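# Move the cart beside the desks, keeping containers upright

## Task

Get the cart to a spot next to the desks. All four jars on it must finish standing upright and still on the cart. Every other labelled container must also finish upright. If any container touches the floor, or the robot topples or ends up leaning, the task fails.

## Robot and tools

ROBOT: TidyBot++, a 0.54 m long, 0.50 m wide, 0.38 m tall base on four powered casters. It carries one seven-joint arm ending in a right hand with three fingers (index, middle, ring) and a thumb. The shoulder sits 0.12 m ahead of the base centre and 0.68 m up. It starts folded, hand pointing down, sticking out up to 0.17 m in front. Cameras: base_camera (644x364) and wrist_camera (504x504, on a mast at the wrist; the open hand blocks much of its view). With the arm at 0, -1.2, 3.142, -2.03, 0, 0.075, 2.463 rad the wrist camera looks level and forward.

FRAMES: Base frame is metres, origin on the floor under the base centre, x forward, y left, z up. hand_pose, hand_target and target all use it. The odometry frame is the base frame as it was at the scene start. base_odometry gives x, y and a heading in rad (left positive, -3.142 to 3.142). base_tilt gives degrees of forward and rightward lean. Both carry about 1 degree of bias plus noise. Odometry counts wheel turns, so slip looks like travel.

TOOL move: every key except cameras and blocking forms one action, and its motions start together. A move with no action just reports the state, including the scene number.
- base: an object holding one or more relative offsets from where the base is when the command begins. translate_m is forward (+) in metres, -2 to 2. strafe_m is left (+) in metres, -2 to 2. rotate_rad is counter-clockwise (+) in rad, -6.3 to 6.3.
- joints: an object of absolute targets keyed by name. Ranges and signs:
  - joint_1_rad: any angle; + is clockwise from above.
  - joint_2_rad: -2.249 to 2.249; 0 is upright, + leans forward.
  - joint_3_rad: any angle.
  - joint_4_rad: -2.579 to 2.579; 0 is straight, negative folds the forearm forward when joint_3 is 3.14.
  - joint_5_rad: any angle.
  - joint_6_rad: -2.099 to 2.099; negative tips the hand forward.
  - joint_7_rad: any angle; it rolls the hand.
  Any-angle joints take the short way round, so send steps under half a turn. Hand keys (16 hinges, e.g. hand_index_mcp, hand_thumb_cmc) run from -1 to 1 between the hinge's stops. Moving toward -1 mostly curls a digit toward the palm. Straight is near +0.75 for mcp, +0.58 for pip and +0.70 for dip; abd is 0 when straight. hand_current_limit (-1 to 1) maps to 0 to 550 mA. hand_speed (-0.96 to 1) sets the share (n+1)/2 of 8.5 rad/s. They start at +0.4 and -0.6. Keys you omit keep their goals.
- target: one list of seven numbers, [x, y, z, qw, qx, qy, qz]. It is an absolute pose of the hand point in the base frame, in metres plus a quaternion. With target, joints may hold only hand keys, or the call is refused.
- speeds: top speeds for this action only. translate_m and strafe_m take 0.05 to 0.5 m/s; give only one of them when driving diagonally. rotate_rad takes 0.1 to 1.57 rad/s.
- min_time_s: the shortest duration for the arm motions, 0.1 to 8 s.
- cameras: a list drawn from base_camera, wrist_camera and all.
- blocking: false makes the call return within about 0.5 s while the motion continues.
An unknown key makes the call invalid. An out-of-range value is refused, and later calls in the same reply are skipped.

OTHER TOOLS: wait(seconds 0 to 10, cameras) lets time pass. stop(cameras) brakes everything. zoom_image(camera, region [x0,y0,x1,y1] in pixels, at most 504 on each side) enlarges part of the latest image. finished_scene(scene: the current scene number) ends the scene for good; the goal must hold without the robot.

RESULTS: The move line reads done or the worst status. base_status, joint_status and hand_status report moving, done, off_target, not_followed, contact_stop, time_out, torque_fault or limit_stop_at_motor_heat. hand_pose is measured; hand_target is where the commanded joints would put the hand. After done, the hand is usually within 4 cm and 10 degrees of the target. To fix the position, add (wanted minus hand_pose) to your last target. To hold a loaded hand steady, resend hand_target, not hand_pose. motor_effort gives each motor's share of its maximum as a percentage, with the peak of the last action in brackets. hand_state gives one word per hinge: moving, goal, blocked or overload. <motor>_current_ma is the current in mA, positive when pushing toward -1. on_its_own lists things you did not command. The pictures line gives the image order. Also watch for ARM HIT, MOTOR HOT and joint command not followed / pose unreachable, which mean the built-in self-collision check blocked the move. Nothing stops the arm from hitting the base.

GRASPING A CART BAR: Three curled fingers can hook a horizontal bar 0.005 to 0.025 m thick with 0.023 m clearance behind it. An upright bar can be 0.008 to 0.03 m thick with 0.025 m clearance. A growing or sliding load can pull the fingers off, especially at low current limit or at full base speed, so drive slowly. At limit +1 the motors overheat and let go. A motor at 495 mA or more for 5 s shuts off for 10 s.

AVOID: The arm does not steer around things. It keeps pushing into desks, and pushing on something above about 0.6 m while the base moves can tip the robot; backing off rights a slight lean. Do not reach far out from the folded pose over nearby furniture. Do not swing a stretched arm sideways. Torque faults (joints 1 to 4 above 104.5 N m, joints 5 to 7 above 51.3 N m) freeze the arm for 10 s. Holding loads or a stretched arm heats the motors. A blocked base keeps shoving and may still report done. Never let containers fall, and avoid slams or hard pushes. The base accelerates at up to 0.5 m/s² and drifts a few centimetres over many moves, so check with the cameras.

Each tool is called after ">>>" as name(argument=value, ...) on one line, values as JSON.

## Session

>>> move(joints={"joint_1_rad":0,"joint_2_rad":-1.2,"joint_3_rad":3.142,"joint_4_rad":-2.03,"joint_5_rad":0,"joint_6_rad":-0.25,"joint_7_rad":2.463}, cameras=["all"])

Scene clock: 2.40 s.
move: done
base_odometry: x=+0.000 y=+0.000 heading=+0.000
base_tilt: forward=+0.3 right=-0.2
base_status: not commanded
joint_positions: joint_1_rad=+0.000 joint_2_rad=-1.187 joint_3_rad=+3.163 joint_4_rad=-2.058 joint_5_rad=-0.040 joint_6_rad=-0.325 joint_7_rad=+2.540 hand_index_mcp=+0.759 hand_index_abd=+0.000 hand_index_pip=+0.577 hand_index_dip=+0.696 hand_middle_mcp=+0.759 hand_middle_abd=+0.000 hand_middle_pip=+0.577 hand_middle_dip=+0.696 hand_ring_mcp=+0.759 hand_ring_abd=+0.000 hand_ring_pip=+0.577 hand_ring_dip=+0.696 hand_thumb_cmc=+0.719 hand_thumb_axl=+0.677 hand_thumb_mcp=+0.226 hand_thumb_ipl=+0.168 hand_current_limit=+0.400 hand_speed=-0.600
joint_status: all done
hand_state: goal,goal,goal,goal,goal,goal,goal,goal,goal,goal,goal,goal,goal,goal,goal,goal
index_mcp_current_ma: 1
index_abd_current_ma: 0
index_pip_current_ma: 0
index_dip_current_ma: 0
middle_mcp_current_ma: 1
middle_abd_current_ma: 0
middle_pip_current_ma: 0
middle_dip_current_ma: 0
ring_mcp_current_ma: 1
ring_abd_current_ma: 0
ring_pip_current_ma: 0
ring_dip_current_ma: 0
thumb_cmc_current_ma: 1
thumb_axl_current_ma: 0
thumb_mcp_current_ma: 0
thumb_ipl_current_ma: 0
hand_goal_index_mcp: 0.754
hand_goal_index_abd: 0.000
hand_goal_index_pip: 0.576
hand_goal_index_dip: 0.696
hand_goal_middle_mcp: 0.754
hand_goal_middle_abd: 0.000
hand_goal_middle_pip: 0.576
hand_goal_middle_dip: 0.696
hand_goal_ring_mcp: 0.754
hand_goal_ring_abd: 0.000
hand_goal_ring_pip: 0.576
hand_goal_ring_dip: 0.696
hand_goal_thumb_cmc: 0.714
hand_goal_thumb_axl: 0.678
hand_goal_thumb_mcp: 0.226
hand_goal_thumb_ipl: 0.168
motor_effort: joint_1_rad=+1(3) joint_2_rad=+15(16) joint_3_rad=+1(2) joint_4_rad=+16(18) joint_5_rad=+0(1) joint_6_rad=+8(10) joint_7_rad=+1(2)
hand_pose: x=+0.2304 y=-0.0749 z=+1.2022 quat_wxyz=(-0.366, -0.505, -0.248, -0.741) (m; base frame)
hand_target: x=+0.2002 y=-0.0699 z=+1.2343 quat_wxyz=(-0.370, -0.464, -0.222, -0.774) (m; base frame)
hand_status: not commanded
pictures: base_camera, wrist_camera
camera_calibration:
wrist_camera: T_world_to_cam=[[0.0167683, -0.999738, 0.015561, -0.0669882], [-0.401973, -0.0209906, -0.915411, 1.15187], [0.915498, 0.00909475, -0.40222, 0.399745], [0, 0, 0, 1]] pos_world=[0.0981763, -0.0464278, 1.21626]

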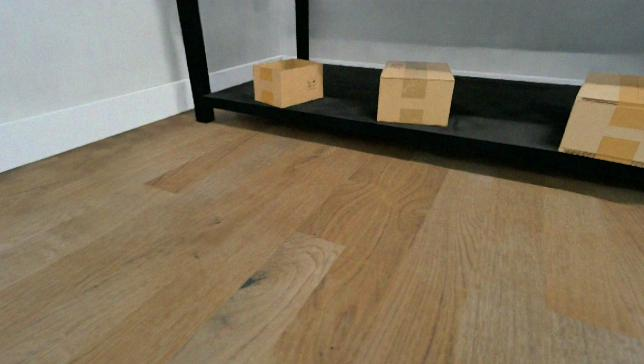

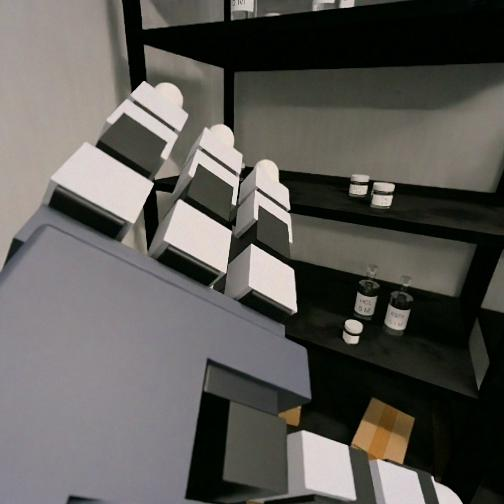

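>>> move(base={"rotate_rad":-1.95}, cameras=["all"])

>>> move(base={"rotate_rad":-0.6}, cameras=["all"])

Scene clock: 5.93 s.
move: done
base_odometry: x=+0.000 y=+0.000 heading=-1.949
base_tilt: forward=+0.3 right=-0.1
base_status: done
joint_positions: joint_1_rad=+0.000 joint_2_rad=-1.187 joint_3_rad=+3.162 joint_4_rad=-2.058 joint_5_rad=-0.040 joint_6_rad=-0.324 joint_7_rad=+2.539 hand_index_mcp=+0.759 hand_index_abd=+0.000 hand_index_pip=+0.577 hand_index_dip=+0.696 hand_middle_mcp=+0.760 hand_middle_abd=+0.000 hand_middle_pip=+0.577 hand_middle_dip=+0.696 hand_ring_mcp=+0.760 hand_ring_abd=+0.000 hand_ring_pip=+0.577 hand_ring_dip=+0.696 hand_thumb_cmc=+0.719 hand_thumb_axl=+0.677 hand_thumb_mcp=+0.226 hand_thumb_ipl=+0.168 hand_current_limit=+0.400 hand_speed=-0.600
joint_status: not commanded
hand_state: goal,goal,goal,goal,goal,goal,goal,goal,goal,goal,goal,goal,goal,goal,goal,goal
index_mcp_current_ma: 1
index_abd_current_ma: 0
index_pip_current_ma: 0
index_dip_current_ma: 0
middle_mcp_current_ma: 1
middle_abd_current_ma: 0
middle_pip_current_ma: 0
middle_dip_current_ma: 0
ring_mcp_current_ma: 2
ring_abd_current_ma: 0
ring_pip_current_ma: 0
ring_dip_current_ma: 0
thumb_cmc_current_ma: 1
thumb_axl_current_ma: 0
thumb_mcp_current_ma: 0
thumb_ipl_current_ma: 0
hand_goal_index_mcp: 0.754
hand_goal_index_abd: 0.000
hand_goal_index_pip: 0.576
hand_goal_index_dip: 0.696
hand_goal_middle_mcp: 0.754
hand_goal_middle_abd: 0.000
hand_goal_middle_pip: 0.576
hand_goal_middle_dip: 0.696
hand_goal_ring_mcp: 0.754
hand_goal_ring_abd: 0.000
hand_goal_ring_pip: 0.576
hand_goal_ring_dip: 0.696
hand_goal_thumb_cmc: 0.714
hand_goal_thumb_axl: 0.678
hand_goal_thumb_mcp: 0.226
hand_goal_thumb_ipl: 0.168
motor_effort: joint_1_rad=+1(2) joint_2_rad=+15(15) joint_3_rad=+1(2) joint_4_rad=+15(16) joint_5_rad=+0(1) joint_6_rad=+8(9) joint_7_rad=+0(1)
hand_pose: x=+0.2302 y=-0.0743 z=+1.2026 quat_wxyz=(-0.366, -0.505, -0.248, -0.742) (m; base frame)
hand_target: x=+0.2002 y=-0.0699 z=+1.2343 quat_wxyz=(-0.370, -0.464, -0.222, -0.774) (m; base frame)
hand_status: not commanded
pictures: base_camera, wrist_camera
camera_calibration:
wrist_camera: T_world_to_cam=[[0.0175931, -0.999724, 0.0155616, -0.0666664], [-0.400265, -0.0213046, -0.916152, 1.15266], [0.916231, 0.0098892, -0.400529, 0.39801], [0, 0, 0, 1]] pos_world=[0.0978722, -0.0460271, 1.21646]

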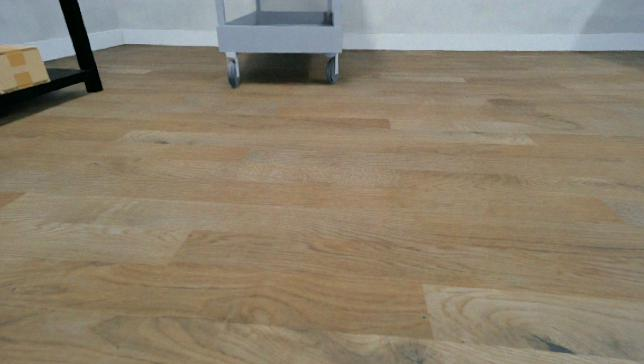

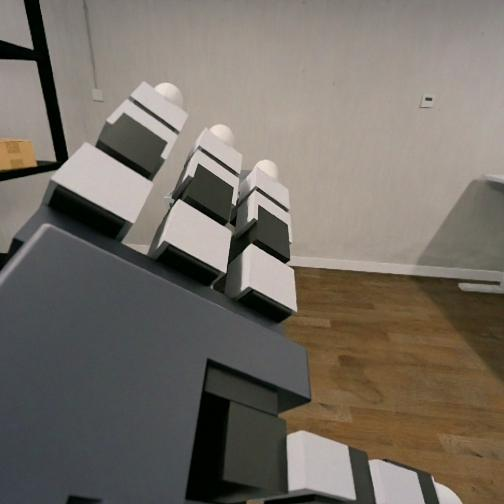

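Scene clock: 7.47 s.
move: done
base_odometry: x=+0.000 y=+0.000 heading=-2.548
base_tilt: forward=+0.3 right=-0.2
base_status: done
joint_positions: joint_1_rad=+0.000 joint_2_rad=-1.187 joint_3_rad=+3.162 joint_4_rad=-2.058 joint_5_rad=-0.040 joint_6_rad=-0.324 joint_7_rad=+2.539 hand_index_mcp=+0.759 hand_index_abd=+0.000 hand_index_pip=+0.577 hand_index_dip=+0.696 hand_middle_mcp=+0.760 hand_middle_abd=+0.000 hand_middle_pip=+0.577 hand_middle_dip=+0.696 hand_ring_mcp=+0.760 hand_ring_abd=+0.000 hand_ring_pip=+0.577 hand_ring_dip=+0.696 hand_thumb_cmc=+0.719 hand_thumb_axl=+0.677 hand_thumb_mcp=+0.226 hand_thumb_ipl=+0.168 hand_current_limit=+0.400 hand_speed=-0.600
joint_status: not commanded
hand_state: goal,goal,goal,goal,goal,goal,goal,goal,goal,goal,goal,goal,goal,goal,goal,goal
index_mcp_current_ma: 1
index_abd_current_ma: 0
index_pip_current_ma: 0
index_dip_current_ma: 0
middle_mcp_current_ma: 2
middle_abd_current_ma: 0
middle_pip_current_ma: 0
middle_dip_current_ma: 0
ring_mcp_current_ma: 2
ring_abd_current_ma: 0
ring_pip_current_ma: 0
ring_dip_current_ma: 0
thumb_cmc_current_ma: 1
thumb_axl_current_ma: 0
thumb_mcp_current_ma: 0
thumb_ipl_current_ma: 0
hand_goal_index_mcp: 0.754
hand_goal_index_abd: 0.000
hand_goal_index_pip: 0.576
hand_goal_index_dip: 0.696
hand_goal_middle_mcp: 0.754
hand_goal_middle_abd: 0.000
hand_goal_middle_pip: 0.576
hand_goal_middle_dip: 0.696
hand_goal_ring_mcp: 0.754
hand_goal_ring_abd: 0.000
hand_goal_ring_pip: 0.576
hand_goal_ring_dip: 0.696
hand_goal_thumb_cmc: 0.714
hand_goal_thumb_axl: 0.678
hand_goal_thumb_mcp: 0.226
hand_goal_thumb_ipl: 0.168
motor_effort: joint_1_rad=+1(2) joint_2_rad=+14(15) joint_3_rad=+1(2) joint_4_rad=+15(16) joint_5_rad=+0(1) joint_6_rad=+8(9) joint_7_rad=+0(1)
hand_pose: x=+0.2302 y=-0.0743 z=+1.2026 quat_wxyz=(-0.366, -0.505, -0.248, -0.742) (m; base frame)
hand_target: x=+0.2002 y=-0.0699 z=+1.2343 quat_wxyz=(-0.370, -0.464, -0.222, -0.774) (m; base frame)
hand_status: not commanded
pictures: base_camera, wrist_camera
camera_calibration:
wrist_camera: T_world_to_cam=[[0.0176315, -0.999722, 0.0156539, -0.0666819], [-0.400262, -0.0214045, -0.916151, 1.15265], [0.916231, 0.00988742, -0.400528, 0.398007], [0, 0, 0, 1]] pos_world=[0.0978723, -0.0459267, 1.21646]

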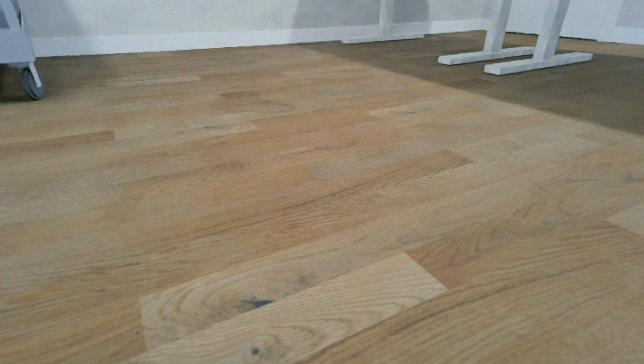

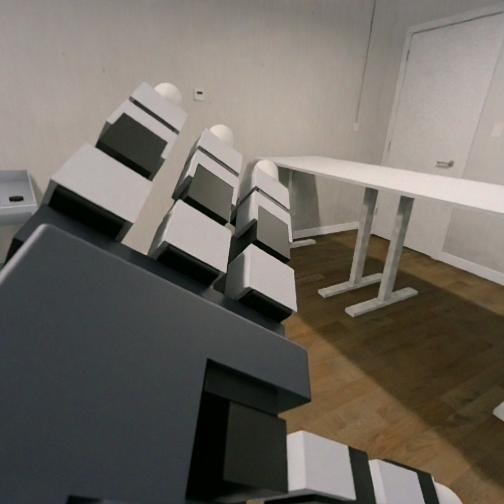

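>>> move(base={"translate_m":2.0,"strafe_m":0.42,"rotate_rad":2.098}, joints={"joint_1_rad":-0.2,"joint_2_rad":-0.9,"joint_3_rad":3.142,"joint_4_rad":-1.9,"joint_5_rad":0,"joint_6_rad":-0.75,"joint_7_rad":2.463}, cameras=["all"])

Scene clock: 17.00 s.
move: done
base_odometry: x=-1.423 y=-1.467 heading=-0.449
base_tilt: forward=+0.3 right=-0.2
base_status: done
joint_positions: joint_1_rad=-0.188 joint_2_rad=-0.897 joint_3_rad=+3.157 joint_4_rad=-1.934 joint_5_rad=-0.039 joint_6_rad=-0.691 joint_7_rad=+2.539 hand_index_mcp=+0.759 hand_index_abd=+0.000 hand_index_pip=+0.577 hand_index_dip=+0.696 hand_middle_mcp=+0.760 hand_middle_abd=+0.000 hand_middle_pip=+0.577 hand_middle_dip=+0.696 hand_ring_mcp=+0.760 hand_ring_abd=+0.000 hand_ring_pip=+0.577 hand_ring_dip=+0.696 hand_thumb_cmc=+0.720 hand_thumb_axl=+0.677 hand_thumb_mcp=+0.226 hand_thumb_ipl=+0.168 hand_current_limit=+0.400 hand_speed=-0.600
joint_status: all done
hand_state: goal,goal,goal,goal,goal,goal,goal,goal,goal,goal,goal,goal,goal,goal,goal,goal
index_mcp_current_ma: 1
index_abd_current_ma: 0
index_pip_current_ma: 0
index_dip_current_ma: 0
middle_mcp_current_ma: 2
middle_abd_current_ma: 0
middle_pip_current_ma: 0
middle_dip_current_ma: 0
ring_mcp_current_ma: 2
ring_abd_current_ma: 0
ring_pip_current_ma: 0
ring_dip_current_ma: 0
thumb_cmc_current_ma: 1
thumb_axl_current_ma: 0
thumb_mcp_current_ma: 0
thumb_ipl_current_ma: 0
hand_goal_index_mcp: 0.754
hand_goal_index_abd: 0.000
hand_goal_index_pip: 0.576
hand_goal_index_dip: 0.696
hand_goal_middle_mcp: 0.754
hand_goal_middle_abd: 0.000
hand_goal_middle_pip: 0.576
hand_goal_middle_dip: 0.696
hand_goal_ring_mcp: 0.754
hand_goal_ring_abd: 0.000
hand_goal_ring_pip: 0.576
hand_goal_ring_dip: 0.696
hand_goal_thumb_cmc: 0.714
hand_goal_thumb_axl: 0.678
hand_goal_thumb_mcp: 0.226
hand_goal_thumb_ipl: 0.168
motor_effort: joint_1_rad=+1(2) joint_2_rad=+8(20) joint_3_rad=+1(2) joint_4_rad=+17(18) joint_5_rad=+0(2) joint_6_rad=+9(11) joint_7_rad=+0(1)
hand_pose: x=+0.3763 y=-0.0195 z=+1.1112 quat_wxyz=(-0.228, -0.642, -0.406, -0.609) (m; base frame)
hand_target: x=+0.3689 y=-0.0206 z=+1.1106 quat_wxyz=(-0.217, -0.656, -0.398, -0.603) (m; base frame)
hand_status: not commanded
pictures: base_camera, wrist_camera
camera_calibration:
wrist_camera: T_world_to_cam=[[0.228299, -0.973528, 0.0110554, -0.0867876], [-0.786965, -0.19121, -0.586622, 0.904543], [0.573207, 0.125225, -0.809786, 0.813145], [0, 0, 0, 1]] pos_world=[0.265557, -0.0133582, 1.19006]

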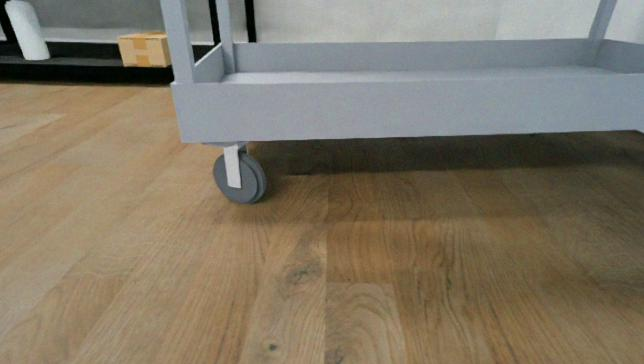

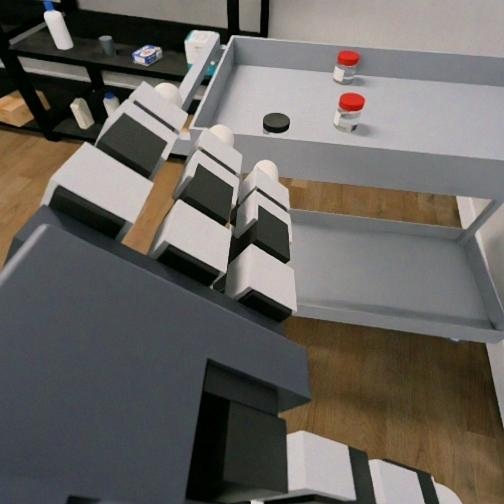

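>>> move(base={"strafe_m":-0.31,"rotate_rad":0.11}, joints={"joint_1_rad":0,"joint_2_rad":-0.176,"joint_3_rad":3.13,"joint_4_rad":-1.97,"joint_5_rad":0.03,"joint_6_rad":0.315,"joint_7_rad":-0.08,"hand_index_pip":-0.74,"hand_middle_pip":-0.74,"hand_ring_pip":-0.74,"hand_current_limit":0.7}, min_time_s=2, cameras=["base_camera"])

Scene clock: 23.13 s.
move: done
base_odometry: x=-1.558 y=-1.746 heading=-0.338
base_tilt: forward=+0.3 right=-0.2
base_status: done
joint_positions: joint_1_rad=-0.017 joint_2_rad=-0.187 joint_3_rad=+3.151 joint_4_rad=-1.948 joint_5_rad=-0.015 joint_6_rad=+0.238 joint_7_rad=-0.001 hand_index_mcp=+0.749 hand_index_abd=+0.000 hand_index_pip=-0.738 hand_index_dip=+0.696 hand_middle_mcp=+0.749 hand_middle_abd=+0.000 hand_middle_pip=-0.737 hand_middle_dip=+0.696 hand_ring_mcp=+0.748 hand_ring_abd=+0.000 hand_ring_pip=-0.738 hand_ring_dip=+0.696 hand_thumb_cmc=+0.706 hand_thumb_axl=+0.677 hand_thumb_mcp=+0.226 hand_thumb_ipl=+0.168 hand_current_limit=+0.700 hand_speed=-0.600
joint_status: all done
hand_state: goal,goal,goal,goal,goal,goal,goal,goal,goal,goal,goal,goal,goal,goal,goal,goal
index_mcp_current_ma: -1
index_abd_current_ma: 0
index_pip_current_ma: 0
index_dip_current_ma: 0
middle_mcp_current_ma: -1
middle_abd_current_ma: 0
middle_pip_current_ma: 0
middle_dip_current_ma: 0
ring_mcp_current_ma: -1
ring_abd_current_ma: 0
ring_pip_current_ma: 0
ring_dip_current_ma: 0
thumb_cmc_current_ma: -2
thumb_axl_current_ma: 0
thumb_mcp_current_ma: 0
thumb_ipl_current_ma: 0
hand_goal_index_mcp: 0.754
hand_goal_index_abd: 0.000
hand_goal_index_pip: -0.740
hand_goal_index_dip: 0.696
hand_goal_middle_mcp: 0.754
hand_goal_middle_abd: 0.000
hand_goal_middle_pip: -0.740
hand_goal_middle_dip: 0.696
hand_goal_ring_mcp: 0.754
hand_goal_ring_abd: 0.000
hand_goal_ring_pip: -0.740
hand_goal_ring_dip: 0.696
hand_goal_thumb_cmc: 0.714
hand_goal_thumb_axl: 0.678
hand_goal_thumb_mcp: 0.226
hand_goal_thumb_ipl: 0.168
motor_effort: joint_1_rad=+1(3) joint_2_rad=-13(15) joint_3_rad=+1(3) joint_4_rad=+18(19) joint_5_rad=+0(2) joint_6_rad=+9(10) joint_7_rad=+0(2)
hand_pose: x=+0.6546 y=+0.0280 z=+0.9653 quat_wxyz=(+0.517, -0.485, +0.491, -0.506) (m; base frame)
hand_target: x=+0.6589 y=+0.0380 z=+0.9706 quat_wxyz=(+0.540, -0.470, +0.483, -0.504) (m; base frame)
hand_status: not commanded
pictures: base_camera

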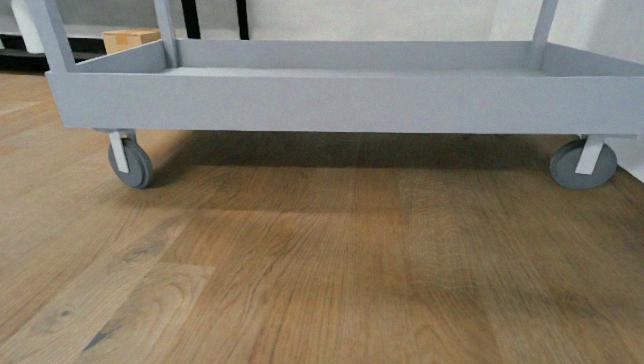

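>>> move(base={"translate_m":0.172}, speeds={"translate_m":0.25})

>>> move(joints={"joint_1_rad":0.01,"joint_2_rad":0.02,"joint_4_rad":-2.33,"joint_6_rad":0.80}, min_time_s=2.3, cameras=["wrist_camera"])

Scene clock: 25.40 s.
move: done
base_odometry: x=-1.395 y=-1.803 heading=-0.339
base_tilt: forward=+0.4 right=-0.2
base_status: done
joint_positions: joint_1_rad=-0.016 joint_2_rad=-0.184 joint_3_rad=+3.150 joint_4_rad=-1.949 joint_5_rad=-0.015 joint_6_rad=+0.242 joint_7_rad=-0.004 hand_index_mcp=+0.749 hand_index_abd=+0.000 hand_index_pip=-0.738 hand_index_dip=+0.696 hand_middle_mcp=+0.749 hand_middle_abd=+0.000 hand_middle_pip=-0.738 hand_middle_dip=+0.696 hand_ring_mcp=+0.748 hand_ring_abd=+0.000 hand_ring_pip=-0.738 hand_ring_dip=+0.696 hand_thumb_cmc=+0.706 hand_thumb_axl=+0.677 hand_thumb_mcp=+0.226 hand_thumb_ipl=+0.168 hand_current_limit=+0.700 hand_speed=-0.600
joint_status: not commanded
hand_state: goal,goal,goal,goal,goal,goal,goal,goal,goal,goal,goal,goal,goal,goal,goal,goal
index_mcp_current_ma: -1
index_abd_current_ma: 0
index_pip_current_ma: 0
index_dip_current_ma: 0
middle_mcp_current_ma: -1
middle_abd_current_ma: 0
middle_pip_current_ma: 0
middle_dip_current_ma: 0
ring_mcp_current_ma: -2
ring_abd_current_ma: 0
ring_pip_current_ma: 0
ring_dip_current_ma: 0
thumb_cmc_current_ma: -3
thumb_axl_current_ma: 0
thumb_mcp_current_ma: 0
thumb_ipl_current_ma: 0
hand_goal_index_mcp: 0.754
hand_goal_index_abd: 0.000
hand_goal_index_pip: -0.740
hand_goal_index_dip: 0.696
hand_goal_middle_mcp: 0.754
hand_goal_middle_abd: 0.000
hand_goal_middle_pip: -0.740
hand_goal_middle_dip: 0.696
hand_goal_ring_mcp: 0.754
hand_goal_ring_abd: 0.000
hand_goal_ring_pip: -0.740
hand_goal_ring_dip: 0.696
hand_goal_thumb_cmc: 0.714
hand_goal_thumb_axl: 0.678
hand_goal_thumb_mcp: 0.226
hand_goal_thumb_ipl: 0.168
motor_effort: joint_1_rad=+1(2) joint_2_rad=-12(15) joint_3_rad=+1(1) joint_4_rad=+18(19) joint_5_rad=+0(1) joint_6_rad=+9(10) joint_7_rad=+1(1)
hand_pose: x=+0.6557 y=+0.0280 z=+0.9646 quat_wxyz=(+0.518, -0.484, +0.492, -0.506) (m; base frame)
hand_target: x=+0.6589 y=+0.0380 z=+0.9706 quat_wxyz=(+0.540, -0.470, +0.483, -0.504) (m; base frame)
hand_status: not commanded
pictures: none

Scene clock: 28.33 s.
move: done
base_odometry: x=-1.395 y=-1.803 heading=-0.339
base_tilt: forward=+0.3 right=-0.2
base_status: not commanded
joint_positions: joint_1_rad=-0.008 joint_2_rad=+0.000 joint_3_rad=+3.150 joint_4_rad=-2.311 joint_5_rad=-0.015 joint_6_rad=+0.724 joint_7_rad=-0.004 hand_index_mcp=+0.749 hand_index_abd=+0.000 hand_index_pip=-0.738 hand_index_dip=+0.696 hand_middle_mcp=+0.749 hand_middle_abd=+0.000 hand_middle_pip=-0.738 hand_middle_dip=+0.696 hand_ring_mcp=+0.748 hand_ring_abd=+0.000 hand_ring_pip=-0.738 hand_ring_dip=+0.696 hand_thumb_cmc=+0.706 hand_thumb_axl=+0.677 hand_thumb_mcp=+0.226 hand_thumb_ipl=+0.168 hand_current_limit=+0.700 hand_speed=-0.600
joint_status: all done
hand_state: goal,goal,goal,goal,goal,goal,goal,goal,goal,goal,goal,goal,goal,goal,goal,goal
index_mcp_current_ma: -1
index_abd_current_ma: 0
index_pip_current_ma: 0
index_dip_current_ma: 0
middle_mcp_current_ma: -1
middle_abd_current_ma: 0
middle_pip_current_ma: 0
middle_dip_current_ma: 0
ring_mcp_current_ma: -2
ring_abd_current_ma: 0
ring_pip_current_ma: 0
ring_dip_current_ma: 0
thumb_cmc_current_ma: -3
thumb_axl_current_ma: 0
thumb_mcp_current_ma: 0
thumb_ipl_current_ma: 0
hand_goal_index_mcp: 0.754
hand_goal_index_abd: 0.000
hand_goal_index_pip: -0.740
hand_goal_index_dip: 0.696
hand_goal_middle_mcp: 0.754
hand_goal_middle_abd: 0.000
hand_goal_middle_pip: -0.740
hand_goal_middle_dip: 0.696
hand_goal_ring_mcp: 0.754
hand_goal_ring_abd: 0.000
hand_goal_ring_pip: -0.740
hand_goal_ring_dip: 0.696
hand_goal_thumb_cmc: 0.714
hand_goal_thumb_axl: 0.678
hand_goal_thumb_mcp: 0.226
hand_goal_thumb_ipl: 0.168
motor_effort: joint_1_rad=+1(3) joint_2_rad=-15(16) joint_3_rad=+1(1) joint_4_rad=+16(19) joint_5_rad=+0(1) joint_6_rad=+9(11) joint_7_rad=+0(1)
hand_pose: x=+0.6514 y=+0.0219 z=+0.8012 quat_wxyz=(+0.497, -0.498, +0.510, -0.495) (m; base frame)
hand_target: x=+0.6533 y=+0.0363 z=+0.8043 quat_wxyz=(+0.525, -0.486, +0.504, -0.484) (m; base frame)
hand_status: not commanded
pictures: wrist_camera
camera_calibration:
wrist_camera: T_world_to_cam=[[0.0218395, 0.796527, -0.604209, 0.482816], [-0.695007, 0.446531, 0.563539, -0.0481418], [0.718672, 0.407622, 0.563343, -0.801843], [0, 0, 0, 1]] pos_world=[0.532259, -0.0362304, 0.770564]

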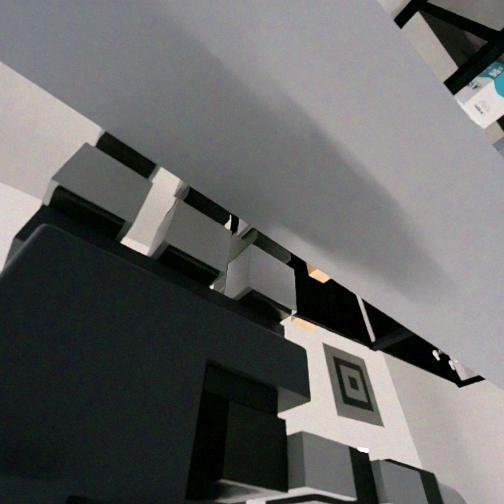

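>>> move(base={"translate_m":-0.24,"strafe_m":0.035}, speeds={"translate_m":0.07}, cameras=["base_camera"])

Scene clock: 35.93 s.
move: done
base_odometry: x=-1.610 y=-1.690 heading=-0.339
base_tilt: forward=+0.3 right=-0.2
base_status: done
joint_positions: joint_1_rad=+0.014 joint_2_rad=+0.019 joint_3_rad=+3.147 joint_4_rad=-2.312 joint_5_rad=-0.007 joint_6_rad=+0.741 joint_7_rad=-0.007 hand_index_mcp=+0.749 hand_index_abd=-0.003 hand_index_pip=-0.738 hand_index_dip=+0.697 hand_middle_mcp=+0.749 hand_middle_abd=+0.001 hand_middle_pip=-0.737 hand_middle_dip=+0.699 hand_ring_mcp=+0.749 hand_ring_abd=+0.003 hand_ring_pip=-0.738 hand_ring_dip=+0.698 hand_thumb_cmc=+0.706 hand_thumb_axl=+0.677 hand_thumb_mcp=+0.226 hand_thumb_ipl=+0.168 hand_current_limit=+0.700 hand_speed=-0.600
joint_status: not commanded
hand_state: goal,goal,goal,goal,goal,goal,goal,goal,goal,goal,goal,goal,goal,goal,goal,goal
index_mcp_current_ma: -1
index_abd_current_ma: 0
index_pip_current_ma: 0
index_dip_current_ma: 0
middle_mcp_current_ma: -1
middle_abd_current_ma: 0
middle_pip_current_ma: 0
middle_dip_current_ma: 0
ring_mcp_current_ma: -1
ring_abd_current_ma: 0
ring_pip_current_ma: 0
ring_dip_current_ma: 0
thumb_cmc_current_ma: -3
thumb_axl_current_ma: 0
thumb_mcp_current_ma: 0
thumb_ipl_current_ma: 0
hand_goal_index_mcp: 0.754
hand_goal_index_abd: 0.000
hand_goal_index_pip: -0.740
hand_goal_index_dip: 0.696
hand_goal_middle_mcp: 0.754
hand_goal_middle_abd: 0.000
hand_goal_middle_pip: -0.740
hand_goal_middle_dip: 0.696
hand_goal_ring_mcp: 0.754
hand_goal_ring_abd: 0.000
hand_goal_ring_pip: -0.740
hand_goal_ring_dip: 0.696
hand_goal_thumb_cmc: 0.714
hand_goal_thumb_axl: 0.678
hand_goal_thumb_mcp: 0.226
hand_goal_thumb_ipl: 0.168
motor_effort: joint_1_rad=+1(2) joint_2_rad=-15(20) joint_3_rad=+0(3) joint_4_rad=+15(16) joint_5_rad=+0(3) joint_6_rad=+9(9) joint_7_rad=+1(1)
hand_pose: x=+0.6550 y=+0.0132 z=+0.7952 quat_wxyz=(+0.492, -0.496, +0.514, -0.498) (m; base frame)
hand_target: x=+0.6533 y=+0.0363 z=+0.8043 quat_wxyz=(+0.525, -0.486, +0.504, -0.484) (m; base frame)
hand_status: not commanded
pictures: base_camera

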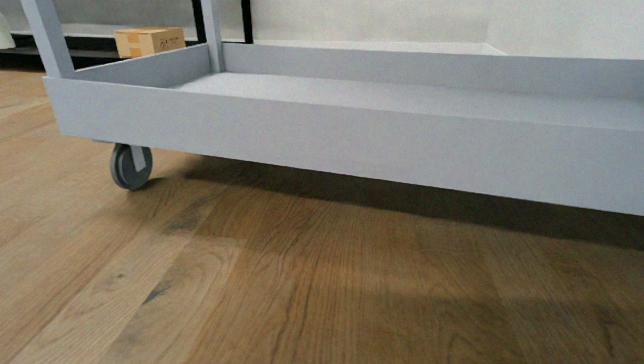

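>>> move(base={"translate_m":0.045,"strafe_m":0.17}, speeds={"translate_m":0.15})

>>> move(base={"translate_m":-0.3,"strafe_m":0.05}, speeds={"translate_m":0.08}, cameras=["base_camera"])

Scene clock: 40.60 s.
move: done
base_odometry: x=-1.511 y=-1.545 heading=-0.338
base_tilt: forward=+0.3 right=-0.2
base_status: done
joint_positions: joint_1_rad=+0.014 joint_2_rad=+0.019 joint_3_rad=+3.147 joint_4_rad=-2.312 joint_5_rad=-0.007 joint_6_rad=+0.741 joint_7_rad=-0.007 hand_index_mcp=+0.758 hand_index_abd=-0.004 hand_index_pip=-0.729 hand_index_dip=+0.697 hand_middle_mcp=+0.749 hand_middle_abd=+0.001 hand_middle_pip=-0.737 hand_middle_dip=+0.699 hand_ring_mcp=+0.748 hand_ring_abd=+0.003 hand_ring_pip=-0.738 hand_ring_dip=+0.698 hand_thumb_cmc=+0.706 hand_thumb_axl=+0.677 hand_thumb_mcp=+0.226 hand_thumb_ipl=+0.168 hand_current_limit=+0.700 hand_speed=-0.600
joint_status: not commanded
hand_state: goal,goal,goal,goal,goal,goal,goal,goal,goal,goal,goal,goal,goal,goal,goal,goal
index_mcp_current_ma: 1
index_abd_current_ma: -1
index_pip_current_ma: 5
index_dip_current_ma: 0
middle_mcp_current_ma: -1
middle_abd_current_ma: 0
middle_pip_current_ma: 0
middle_dip_current_ma: 0
ring_mcp_current_ma: -2
ring_abd_current_ma: 0
ring_pip_current_ma: 0
ring_dip_current_ma: 0
thumb_cmc_current_ma: -3
thumb_axl_current_ma: 0
thumb_mcp_current_ma: 0
thumb_ipl_current_ma: 0
hand_goal_index_mcp: 0.754
hand_goal_index_abd: 0.000
hand_goal_index_pip: -0.740
hand_goal_index_dip: 0.696
hand_goal_middle_mcp: 0.754
hand_goal_middle_abd: 0.000
hand_goal_middle_pip: -0.740
hand_goal_middle_dip: 0.696
hand_goal_ring_mcp: 0.754
hand_goal_ring_abd: 0.000
hand_goal_ring_pip: -0.740
hand_goal_ring_dip: 0.696
hand_goal_thumb_cmc: 0.714
hand_goal_thumb_axl: 0.678
hand_goal_thumb_mcp: 0.226
hand_goal_thumb_ipl: 0.168
motor_effort: joint_1_rad=+1(2) joint_2_rad=-16(17) joint_3_rad=+0(2) joint_4_rad=+14(16) joint_5_rad=+1(2) joint_6_rad=+9(9) joint_7_rad=+0(1)
hand_pose: x=+0.6549 y=+0.0132 z=+0.7951 quat_wxyz=(+0.492, -0.496, +0.514, -0.498) (m; base frame)
hand_target: x=+0.6533 y=+0.0363 z=+0.8043 quat_wxyz=(+0.525, -0.486, +0.504, -0.484) (m; base frame)
hand_status: not commanded
pictures: none

Scene clock: 45.00 s.
move: done
base_odometry: x=-1.778 y=-1.398 heading=-0.338
base_tilt: forward=+0.3 right=-0.2
base_status: done
joint_positions: joint_1_rad=+0.014 joint_2_rad=+0.020 joint_3_rad=+3.144 joint_4_rad=-2.315 joint_5_rad=-0.004 joint_6_rad=+0.743 joint_7_rad=-0.007 hand_index_mcp=+0.750 hand_index_abd=-0.003 hand_index_pip=-0.738 hand_index_dip=+0.697 hand_middle_mcp=+0.748 hand_middle_abd=+0.001 hand_middle_pip=-0.737 hand_middle_dip=+0.699 hand_ring_mcp=+0.748 hand_ring_abd=+0.003 hand_ring_pip=-0.739 hand_ring_dip=+0.697 hand_thumb_cmc=+0.706 hand_thumb_axl=+0.677 hand_thumb_mcp=+0.226 hand_thumb_ipl=+0.168 hand_current_limit=+0.700 hand_speed=-0.600
joint_status: not commanded
hand_state: goal,goal,goal,goal,goal,goal,goal,goal,goal,goal,goal,goal,goal,goal,goal,goal
index_mcp_current_ma: -1
index_abd_current_ma: 0
index_pip_current_ma: 0
index_dip_current_ma: 0
middle_mcp_current_ma: -1
middle_abd_current_ma: 0
middle_pip_current_ma: 0
middle_dip_current_ma: 0
ring_mcp_current_ma: -2
ring_abd_current_ma: 0
ring_pip_current_ma: 0
ring_dip_current_ma: 0
thumb_cmc_current_ma: -3
thumb_axl_current_ma: 0
thumb_mcp_current_ma: 0
thumb_ipl_current_ma: 0
hand_goal_index_mcp: 0.754
hand_goal_index_abd: 0.000
hand_goal_index_pip: -0.740
hand_goal_index_dip: 0.696
hand_goal_middle_mcp: 0.754
hand_goal_middle_abd: 0.000
hand_goal_middle_pip: -0.740
hand_goal_middle_dip: 0.696
hand_goal_ring_mcp: 0.754
hand_goal_ring_abd: 0.000
hand_goal_ring_pip: -0.740
hand_goal_ring_dip: 0.696
hand_goal_thumb_cmc: 0.714
hand_goal_thumb_axl: 0.678
hand_goal_thumb_mcp: 0.226
hand_goal_thumb_ipl: 0.168
motor_effort: joint_1_rad=+1(2) joint_2_rad=-15(21) joint_3_rad=+0(2) joint_4_rad=+15(15) joint_5_rad=+0(3) joint_6_rad=+9(10) joint_7_rad=+0(1)
hand_pose: x=+0.6544 y=+0.0153 z=+0.7935 quat_wxyz=(+0.492, -0.498, +0.513, -0.497) (m; base frame)
hand_target: x=+0.6533 y=+0.0363 z=+0.8043 quat_wxyz=(+0.525, -0.486, +0.504, -0.484) (m; base frame)
hand_status: not commanded
pictures: base_camera

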